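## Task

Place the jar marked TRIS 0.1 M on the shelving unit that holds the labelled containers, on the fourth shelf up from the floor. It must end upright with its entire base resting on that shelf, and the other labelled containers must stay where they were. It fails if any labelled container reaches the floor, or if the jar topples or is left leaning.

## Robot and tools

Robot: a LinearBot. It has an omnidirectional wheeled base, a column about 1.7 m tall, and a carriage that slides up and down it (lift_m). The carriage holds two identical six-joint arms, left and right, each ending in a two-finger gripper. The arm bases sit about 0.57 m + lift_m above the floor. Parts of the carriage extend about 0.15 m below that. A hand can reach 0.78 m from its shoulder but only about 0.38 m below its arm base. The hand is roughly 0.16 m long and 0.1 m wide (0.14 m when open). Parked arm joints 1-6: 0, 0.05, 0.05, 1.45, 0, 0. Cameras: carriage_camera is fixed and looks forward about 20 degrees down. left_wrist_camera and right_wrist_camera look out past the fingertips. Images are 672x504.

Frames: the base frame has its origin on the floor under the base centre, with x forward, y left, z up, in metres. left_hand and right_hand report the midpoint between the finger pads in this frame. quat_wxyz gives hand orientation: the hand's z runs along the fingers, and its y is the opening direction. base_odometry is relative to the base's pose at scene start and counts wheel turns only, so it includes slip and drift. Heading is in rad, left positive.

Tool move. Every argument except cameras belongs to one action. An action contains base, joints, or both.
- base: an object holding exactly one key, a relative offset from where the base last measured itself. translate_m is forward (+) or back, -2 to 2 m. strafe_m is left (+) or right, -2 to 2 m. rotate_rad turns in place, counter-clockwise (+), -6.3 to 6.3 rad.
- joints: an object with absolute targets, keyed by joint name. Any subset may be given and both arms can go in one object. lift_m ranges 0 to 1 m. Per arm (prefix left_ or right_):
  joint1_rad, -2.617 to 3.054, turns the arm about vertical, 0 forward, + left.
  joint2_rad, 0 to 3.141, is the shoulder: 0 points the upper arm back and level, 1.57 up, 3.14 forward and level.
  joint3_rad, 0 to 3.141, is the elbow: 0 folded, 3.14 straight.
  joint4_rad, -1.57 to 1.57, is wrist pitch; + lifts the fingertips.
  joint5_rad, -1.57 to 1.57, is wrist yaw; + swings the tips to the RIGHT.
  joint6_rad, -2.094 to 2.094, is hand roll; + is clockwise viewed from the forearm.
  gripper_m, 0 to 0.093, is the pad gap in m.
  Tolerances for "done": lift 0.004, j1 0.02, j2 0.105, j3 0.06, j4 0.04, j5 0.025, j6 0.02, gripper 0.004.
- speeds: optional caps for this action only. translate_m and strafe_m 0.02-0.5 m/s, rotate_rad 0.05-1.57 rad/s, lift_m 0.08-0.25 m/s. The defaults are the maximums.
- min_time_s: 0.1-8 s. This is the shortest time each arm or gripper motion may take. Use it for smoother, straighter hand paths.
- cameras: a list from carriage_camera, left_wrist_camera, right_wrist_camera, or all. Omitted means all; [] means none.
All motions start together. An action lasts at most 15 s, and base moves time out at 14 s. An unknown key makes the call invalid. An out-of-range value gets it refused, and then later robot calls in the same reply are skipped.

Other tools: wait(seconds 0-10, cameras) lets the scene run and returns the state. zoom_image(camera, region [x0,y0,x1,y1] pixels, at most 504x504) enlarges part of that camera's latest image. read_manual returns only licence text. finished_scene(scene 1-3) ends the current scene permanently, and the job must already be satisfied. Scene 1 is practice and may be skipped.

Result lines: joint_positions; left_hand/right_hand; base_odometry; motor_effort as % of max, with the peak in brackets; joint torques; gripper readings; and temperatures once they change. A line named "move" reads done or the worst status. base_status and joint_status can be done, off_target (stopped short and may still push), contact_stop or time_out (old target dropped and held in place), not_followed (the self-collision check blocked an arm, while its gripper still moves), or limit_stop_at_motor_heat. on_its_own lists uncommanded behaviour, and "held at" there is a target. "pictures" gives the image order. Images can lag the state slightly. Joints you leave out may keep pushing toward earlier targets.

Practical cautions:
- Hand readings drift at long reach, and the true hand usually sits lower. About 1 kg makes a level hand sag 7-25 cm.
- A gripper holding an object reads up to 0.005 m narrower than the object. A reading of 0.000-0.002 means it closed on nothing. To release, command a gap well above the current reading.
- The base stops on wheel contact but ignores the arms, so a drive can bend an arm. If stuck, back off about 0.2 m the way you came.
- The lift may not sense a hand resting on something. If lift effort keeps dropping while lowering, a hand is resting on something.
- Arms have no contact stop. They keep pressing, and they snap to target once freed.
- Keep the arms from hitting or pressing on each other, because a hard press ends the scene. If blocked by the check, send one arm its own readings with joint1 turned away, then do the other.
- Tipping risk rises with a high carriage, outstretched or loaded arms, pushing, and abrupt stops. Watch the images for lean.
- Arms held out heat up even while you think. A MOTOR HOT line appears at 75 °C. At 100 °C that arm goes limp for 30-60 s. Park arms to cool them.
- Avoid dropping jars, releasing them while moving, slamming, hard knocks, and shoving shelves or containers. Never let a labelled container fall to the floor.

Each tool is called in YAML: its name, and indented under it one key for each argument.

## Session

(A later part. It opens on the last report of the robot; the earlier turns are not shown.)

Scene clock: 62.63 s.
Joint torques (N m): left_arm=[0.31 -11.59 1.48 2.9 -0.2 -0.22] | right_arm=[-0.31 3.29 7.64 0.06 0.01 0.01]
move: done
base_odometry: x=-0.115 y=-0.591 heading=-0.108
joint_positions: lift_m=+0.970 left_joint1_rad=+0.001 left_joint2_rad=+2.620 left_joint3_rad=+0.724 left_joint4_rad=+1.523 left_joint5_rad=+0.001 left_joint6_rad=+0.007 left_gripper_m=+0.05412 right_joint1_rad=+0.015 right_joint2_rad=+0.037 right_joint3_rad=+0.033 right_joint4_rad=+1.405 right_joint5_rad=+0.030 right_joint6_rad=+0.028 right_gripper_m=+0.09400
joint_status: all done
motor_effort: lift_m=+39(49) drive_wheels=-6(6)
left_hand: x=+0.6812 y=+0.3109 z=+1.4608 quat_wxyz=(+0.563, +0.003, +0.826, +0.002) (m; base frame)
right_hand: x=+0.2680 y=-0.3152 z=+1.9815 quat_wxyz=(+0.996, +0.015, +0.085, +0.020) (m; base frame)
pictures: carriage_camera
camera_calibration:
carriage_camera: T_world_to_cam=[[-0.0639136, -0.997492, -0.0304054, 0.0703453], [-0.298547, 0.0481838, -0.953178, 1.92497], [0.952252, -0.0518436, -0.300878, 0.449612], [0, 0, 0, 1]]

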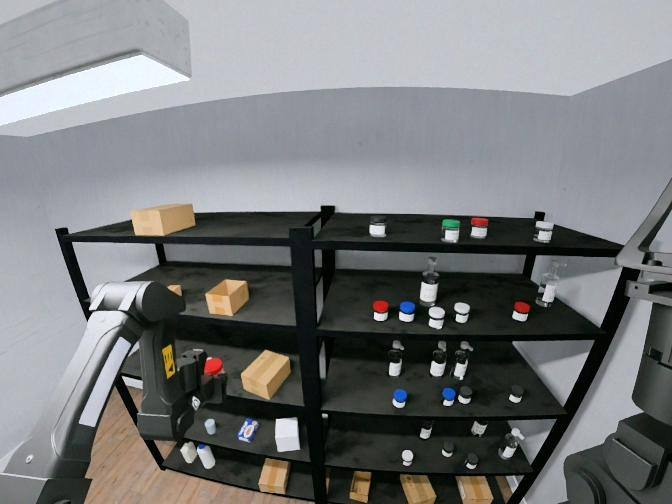

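move:
  base: {"strafe_m": -0.39}
  joints: {"lift_m":1.0}
  speeds: {"strafe_m":0.25}
  cameras: ["carriage_camera"]

move:
  base: {"translate_m": 0.19}
  speeds: {"translate_m":0.15}
  cameras: ["carriage_camera","left_wrist_camera"]

Scene clock: 67.43 s.
move: done
base_status: done
joint_status: all done
joint sent to its limit — lift_m, upper limit.
motor_effort: lift_m=+39(49) drive_wheels=-7(16)
pictures: carriage_camera
camera_calibration:
carriage_camera: T_world_to_cam=[[-0.0639136, -0.997492, -0.0304054, 0.0711945], [-0.298547, 0.0481838, -0.953178, 1.95159], [0.952252, -0.0518436, -0.300878, 0.458015], [0, 0, 0, 1]]

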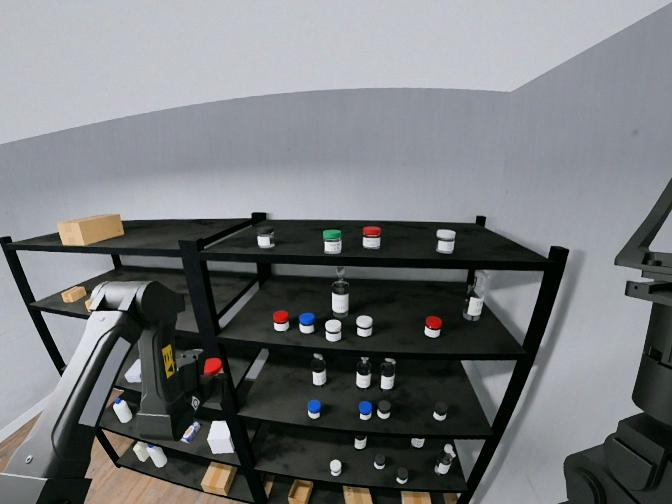

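Scene clock: 70.27 s.
Joint torques (N m): left_arm=[0.42 -11.36 1.5 2.86 -0.12 -0.22] | right_arm=[-0.42 3.33 7.57 0.03 0.02 0.03]
move: done
base_odometry: x=+0.032 y=-1.000 heading=-0.108
base_status: done
joint_positions: lift_m=+0.998 left_joint1_rad=-0.001 left_joint2_rad=+2.619 left_joint3_rad=+0.723 left_joint4_rad=+1.523 left_joint5_rad=+0.000 left_joint6_rad=+0.007 left_gripper_m=+0.05412 right_joint1_rad=+0.015 right_joint2_rad=+0.037 right_joint3_rad=+0.033 right_joint4_rad=+1.406 right_joint5_rad=+0.030 right_joint6_rad=+0.028 right_gripper_m=+0.09400
motor_effort: lift_m=+39(41) drive_wheels=-4(10)
left_hand: x=+0.6812 y=+0.3102 z=+1.4893 quat_wxyz=(+0.564, +0.003, +0.826, +0.001) (m; base frame)
right_hand: x=+0.2679 y=-0.3152 z=+2.0094 quat_wxyz=(+0.996, +0.015, +0.085, +0.020) (m; base frame)
pictures: carriage_camera, left_wrist_camera
camera_calibration:
carriage_camera: T_world_to_cam=[[-0.0639136, -0.997492, -0.0304054, 0.0711945], [-0.298547, 0.0481838, -0.953178, 1.95159], [0.952252, -0.0518436, -0.300878, 0.458015], [0, 0, 0, 1]]
left_wrist_camera: T_world_to_cam=[[-0.01934, -0.997462, -0.0685235, 0.431874], [-0.829998, 0.0542288, -0.555123, 1.38223], [0.55743, 0.0461383, -0.828941, 0.960044], [0, 0, 0, 1]]

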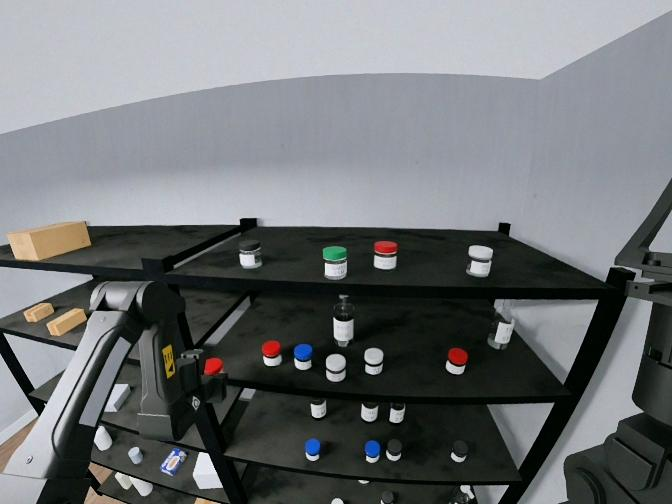

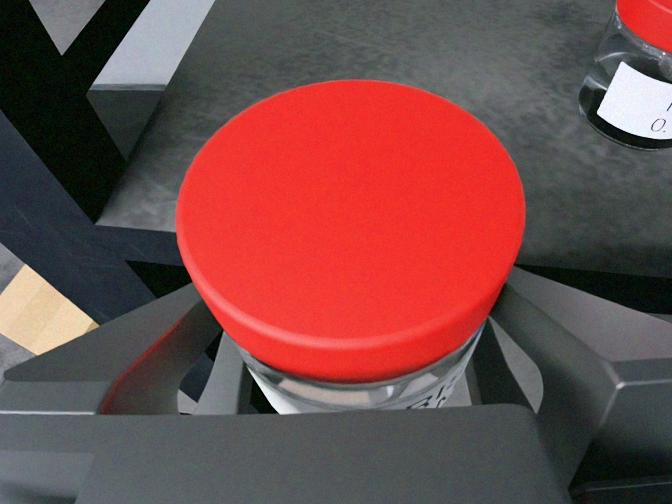

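move:
  joints: {"left_joint2_rad":2.729,"left_joint3_rad":1.229,"left_joint4_rad":1.15}
  min_time_s: 2.5
  cameras: []

move:
  base: {"translate_m": 0.025}
  speeds: {"translate_m":0.1}
  cameras: ["carriage_camera","left_wrist_camera"]

zoom_image:
  camera: "carriage_camera"
  region: [120, 300, 320, 450]

Scene clock: 74.00 s.
move: done
joint_status: all done
motor_effort: lift_m=+39(41) drive_wheels=-4(4)
pictures: none

Scene clock: 75.63 s.
Joint torques (N m): left_arm=[0.44 -11.03 5.45 2.75 -0.1 -0.14] | right_arm=[-0.49 3.37 7.61 0.06 0.01 0.05]
move: done
base_odometry: x=+0.057 y=-1.003 heading=-0.108
base_status: done
joint_positions: lift_m=+0.998 left_joint1_rad=-0.001 left_joint2_rad=+2.709 left_joint3_rad=+1.214 left_joint4_rad=+1.147 left_joint5_rad=+0.000 left_joint6_rad=+0.007 left_gripper_m=+0.05412 right_joint1_rad=+0.015 right_joint2_rad=+0.037 right_joint3_rad=+0.033 right_joint4_rad=+1.404 right_joint5_rad=+0.030 right_joint6_rad=+0.028 right_gripper_m=+0.09400
motor_effort: lift_m=+39(41) drive_wheels=+1(12)
left_hand: x=+0.7941 y=+0.3100 z=+1.4854 quat_wxyz=(+0.574, +0.003, +0.819, +0.001) (m; base frame)
right_hand: x=+0.2682 y=-0.3152 z=+2.0093 quat_wxyz=(+0.996, +0.015, +0.085, +0.020) (m; base frame)
pictures: carriage_camera, left_wrist_camera
camera_calibration:
carriage_camera: T_world_to_cam=[[-0.0639136, -0.997492, -0.0304054, 0.0711945], [-0.298547, 0.0481838, -0.953178, 1.95159], [0.952252, -0.0518436, -0.300878, 0.458015], [0, 0, 0, 1]]
left_wrist_camera: T_world_to_cam=[[-0.0176354, -0.997464, -0.0689544, 0.432954], [-0.81598, 0.0542132, -0.575533, 1.49305], [0.577811, 0.0461157, -0.814867, 0.856752], [0, 0, 0, 1]]

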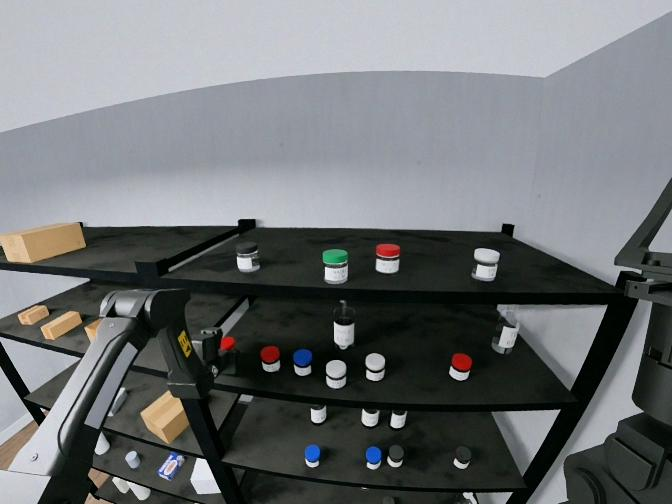

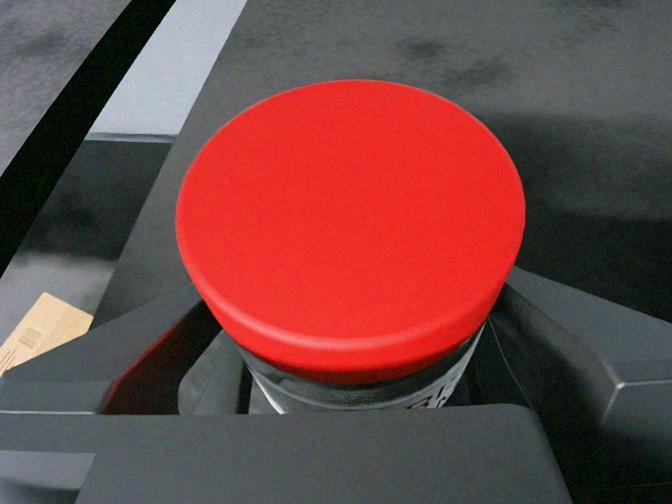

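Scaled by 2.520 from the camera's 672x504 image, which has a finer 960x720 frame.

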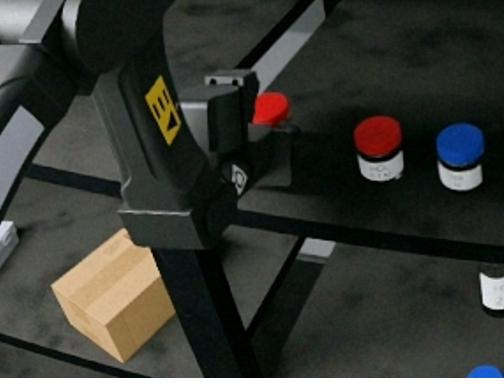

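move:
  joints: {"lift_m":0.96}
  speeds: {"lift_m":0.08}
  cameras: ["left_wrist_camera"]

move:
  joints: {"lift_m":0.954}
  speeds: {"lift_m":0.08}
  cameras: ["carriage_camera","left_wrist_camera"]

zoom_image:
  camera: "carriage_camera"
  region: [190, 280, 310, 370]

Scene clock: 76.87 s.
move: done
joint_status: all done
motor_effort: lift_m=+33(35) drive_wheels=+2(4)
pictures: left_wrist_camera
camera_calibration:
left_wrist_camera: T_world_to_cam=[[-0.0135522, -0.997522, -0.0690386, 0.428254], [-0.782689, 0.0535511, -0.620105, 1.52276], [0.622265, 0.045632, -0.781475, 0.749218], [0, 0, 0, 1]]

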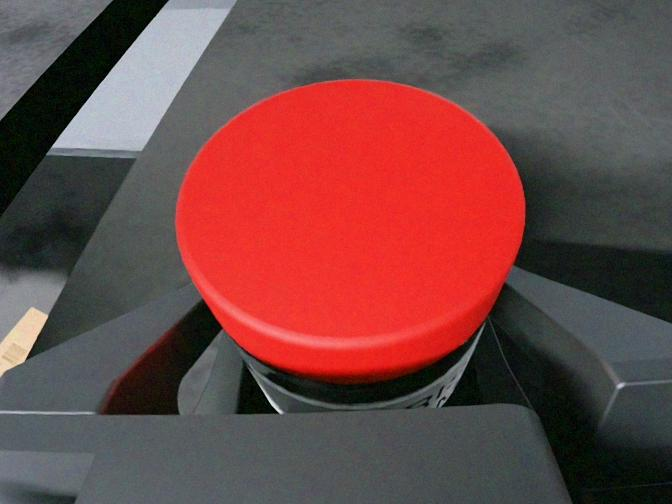

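Scene clock: 77.30 s.
Joint torques (N m): left_arm=[0.36 -11.25 4.49 1.94 -0.16 -0.2] | right_arm=[-0.36 3.4 7.51 0.08 0.01 0.02]
move: done
base_odometry: x=+0.057 y=-1.003 heading=-0.108
joint_positions: lift_m=+0.954 left_joint1_rad=-0.001 left_joint2_rad=+2.711 left_joint3_rad=+1.226 left_joint4_rad=+1.221 left_joint5_rad=+0.000 left_joint6_rad=+0.003 left_gripper_m=+0.05412 right_joint1_rad=+0.015 right_joint2_rad=+0.037 right_joint3_rad=+0.033 right_joint4_rad=+1.404 right_joint5_rad=+0.030 right_joint6_rad=+0.028 right_gripper_m=+0.09400
joint_status: all done
motor_effort: lift_m=+33(33) drive_wheels=+2(4)
left_hand: x=+0.8028 y=+0.3100 z=+1.4620 quat_wxyz=(+0.608, +0.002, +0.794, +0.000) (m; base frame)
right_hand: x=+0.2682 y=-0.3152 z=+1.9659 quat_wxyz=(+0.996, +0.015, +0.085, +0.020) (m; base frame)
pictures: carriage_camera, left_wrist_camera
camera_calibration:
carriage_camera: T_world_to_cam=[[-0.0639136, -0.997492, -0.0304054, 0.0698745], [-0.298547, 0.0481838, -0.953178, 1.91021], [0.952252, -0.0518436, -0.300878, 0.444953], [0, 0, 0, 1]]
left_wrist_camera: T_world_to_cam=[[-0.0109294, -0.997707, -0.0667868, 0.423003], [-0.765159, 0.0513436, -0.641791, 1.54357], [0.643749, 0.0440881, -0.763966, 0.705939], [0, 0, 0, 1]]

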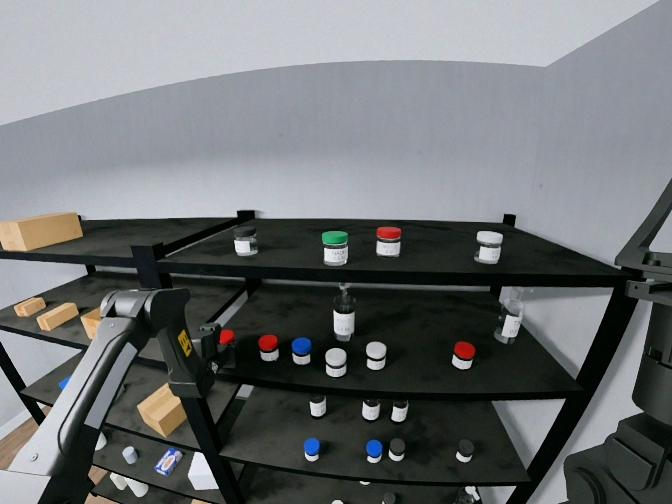

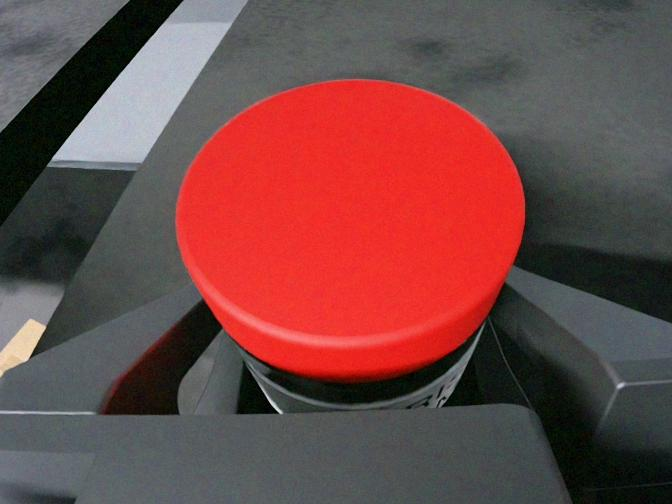

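Scaled by 4.200 from the camera's 672x504 image, which has a finer 960x720 frame.

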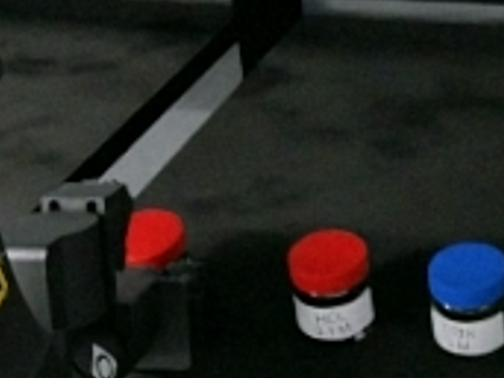

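move:
  joints: {"lift_m":0.973}
  speeds: {"lift_m":0.08}
  cameras: ["left_wrist_camera"]

Scene clock: 79.53 s.
Joint torques (N m): left_arm=[0.39 -11.47 4.41 2.73 -0.11 -0.17] | right_arm=[-0.31 3.38 7.62 0.06 0.02 0.01]
move: done
base_odometry: x=+0.057 y=-1.003 heading=-0.108
joint_positions: lift_m=+0.973 left_joint1_rad=-0.001 left_joint2_rad=+2.712 left_joint3_rad=+1.226 left_joint4_rad=+1.150 left_joint5_rad=+0.000 left_joint6_rad=+0.003 left_gripper_m=+0.05412 right_joint1_rad=+0.015 right_joint2_rad=+0.037 right_joint3_rad=+0.033 right_joint4_rad=+1.404 right_joint5_rad=+0.030 right_joint6_rad=+0.028 right_gripper_m=+0.09400
joint_status: all done
motor_effort: lift_m=+40(48) drive_wheels=+2(2)
left_hand: x=+0.7974 y=+0.3100 z=+1.4631 quat_wxyz=(+0.579, +0.002, +0.816, +0.000) (m; base frame)
right_hand: x=+0.2682 y=-0.3152 z=+1.9844 quat_wxyz=(+0.996, +0.015, +0.085, +0.020) (m; base frame)
pictures: left_wrist_camera
camera_calibration:
left_wrist_camera: T_world_to_cam=[[-0.015715, -0.997702, -0.065906, 0.425552], [-0.809403, 0.0513929, -0.585, 1.49234], [0.587043, 0.0441512, -0.808351, 0.820415], [0, 0, 0, 1]]

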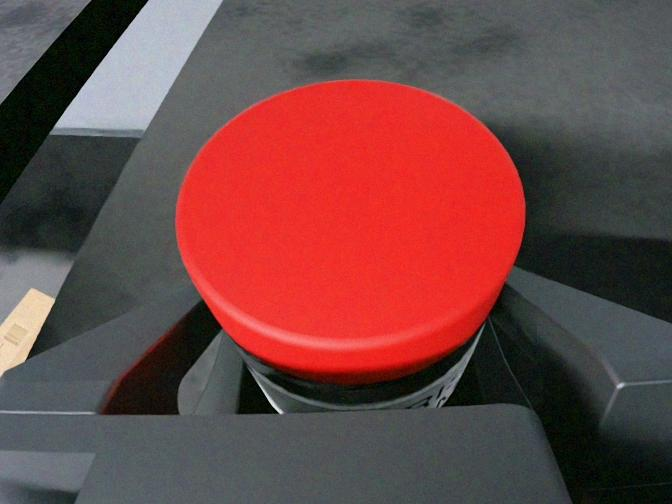

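move:
  joints: {"left_gripper_m":0.066}
  min_time_s: 2.5
  cameras: ["left_wrist_camera"]

move:
  joints: {"left_gripper_m":0.085}
  min_time_s: 1
  cameras: ["left_wrist_camera","carriage_camera"]

Scene clock: 82.87 s.
move: done
joint_status: all done
motor_effort: lift_m=+41(42) drive_wheels=+2(2)
pictures: left_wrist_camera
camera_calibration:
left_wrist_camera: T_world_to_cam=[[-0.0157401, -0.997702, -0.0659004, 0.425557], [-0.809626, 0.0513931, -0.584692, 1.49199], [0.586735, 0.0441516, -0.808575, 0.820935], [0, 0, 0, 1]]

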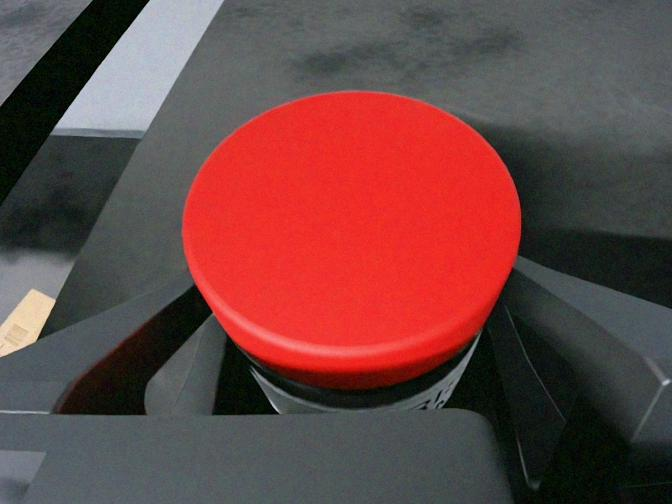

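Scene clock: 84.17 s.
Joint torques (N m): left_arm=[0.55 -11.34 4.55 2.75 -0.15 -0.14] | right_arm=[-0.36 3.37 7.65 0.06 -0.02 0.02]
move: done
base_odometry: x=+0.057 y=-1.003 heading=-0.108
joint_positions: lift_m=+0.973 left_joint1_rad=-0.001 left_joint2_rad=+2.712 left_joint3_rad=+1.226 left_joint4_rad=+1.150 left_joint5_rad=+0.000 left_joint6_rad=+0.003 left_gripper_m=+0.08492 right_joint1_rad=+0.015 right_joint2_rad=+0.037 right_joint3_rad=+0.033 right_joint4_rad=+1.404 right_joint5_rad=+0.030 right_joint6_rad=+0.028 right_gripper_m=+0.09400
joint_status: all done
motor_effort: lift_m=+39(42) drive_wheels=+2(2)
left_hand: x=+0.7974 y=+0.3100 z=+1.4631 quat_wxyz=(+0.579, +0.002, +0.816, +0.000) (m; base frame)
right_hand: x=+0.2682 y=-0.3152 z=+1.9844 quat_wxyz=(+0.996, +0.015, +0.085, +0.020) (m; base frame)
pictures: carriage_camera, left_wrist_camera
camera_calibration:
carriage_camera: T_world_to_cam=[[-0.0639136, -0.997492, -0.0304054, 0.0704349], [-0.298547, 0.0481838, -0.953178, 1.92778], [0.952252, -0.0518436, -0.300878, 0.450498], [0, 0, 0, 1]]
left_wrist_camera: T_world_to_cam=[[-0.0157401, -0.997702, -0.0659004, 0.425557], [-0.809626, 0.0513931, -0.584692, 1.49199], [0.586735, 0.0441516, -0.808575, 0.820935], [0, 0, 0, 1]]

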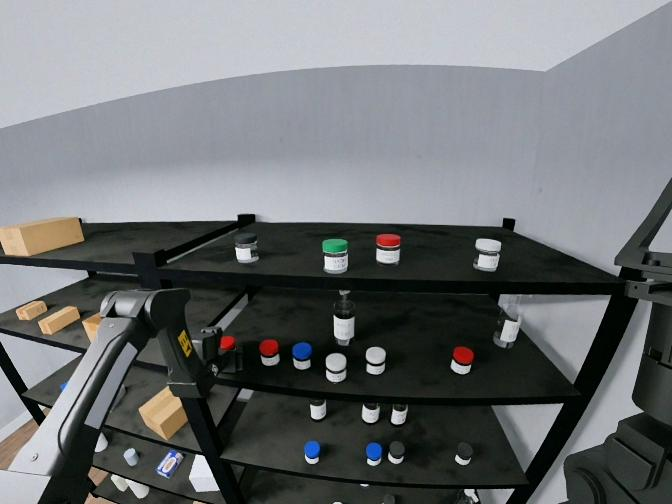

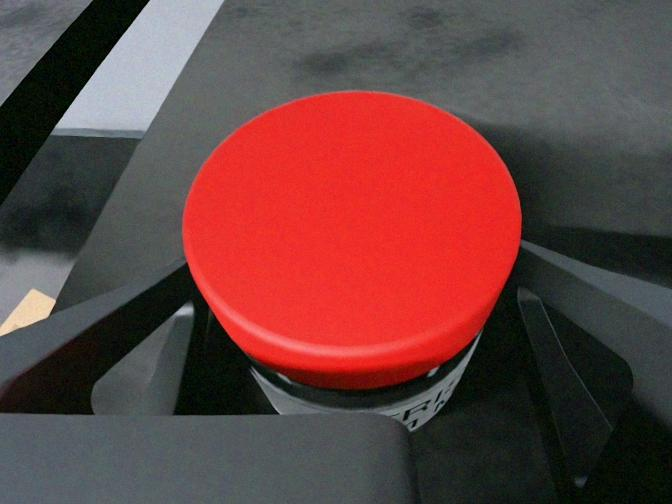

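move:
  base: {"translate_m": -0.3}
  speeds: {"translate_m":0.1}
  cameras: ["carriage_camera","left_wrist_camera"]

zoom_image:
  camera: "carriage_camera"
  region: [170, 240, 370, 390]

Scene clock: 88.53 s.
Joint torques (N m): left_arm=[0.39 -11.25 4.56 2.75 -0.16 -0.1] | right_arm=[-0.43 3.29 7.72 0 -0.01 0.02]
move: done
base_odometry: x=-0.241 y=-0.970 heading=-0.108
base_status: done
joint_positions: lift_m=+0.973 left_joint1_rad=-0.001 left_joint2_rad=+2.712 left_joint3_rad=+1.226 left_joint4_rad=+1.150 left_joint5_rad=+0.000 left_joint6_rad=+0.003 left_gripper_m=+0.08492 right_joint1_rad=+0.015 right_joint2_rad=+0.037 right_joint3_rad=+0.033 right_joint4_rad=+1.406 right_joint5_rad=+0.030 right_joint6_rad=+0.028 right_gripper_m=+0.09400
motor_effort: lift_m=+41(42) drive_wheels=-2(13)
left_hand: x=+0.7974 y=+0.3100 z=+1.4631 quat_wxyz=(+0.579, +0.002, +0.816, +0.000) (m; base frame)
right_hand: x=+0.2678 y=-0.3152 z=+1.9844 quat_wxyz=(+0.996, +0.015, +0.084, +0.020) (m; base frame)
pictures: carriage_camera, left_wrist_camera
camera_calibration:
carriage_camera: T_world_to_cam=[[-0.0639136, -0.997492, -0.0304054, 0.0704349], [-0.298547, 0.0481838, -0.953178, 1.92778], [0.952252, -0.0518436, -0.300878, 0.450498], [0, 0, 0, 1]]
left_wrist_camera: T_world_to_cam=[[-0.0157401, -0.997702, -0.0659004, 0.425557], [-0.809626, 0.0513931, -0.584692, 1.49199], [0.586735, 0.0441516, -0.808575, 0.820935], [0, 0, 0, 1]]

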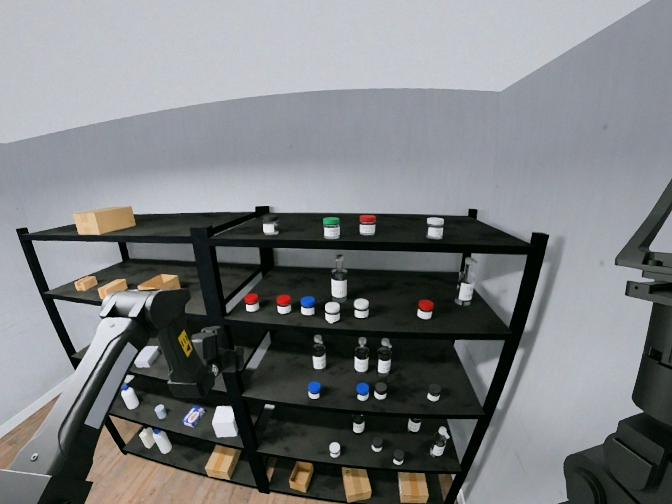

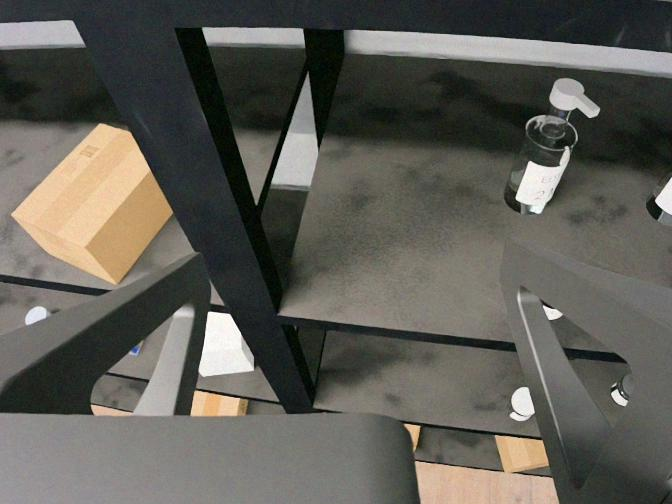

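Scaled by 2.520 from the camera's 672x504 image, which has a finer 960x720 frame.

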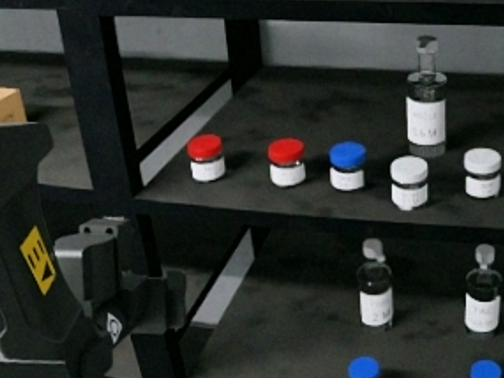

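finished_scene:
  scene: 2

The scene is finished: the task was done.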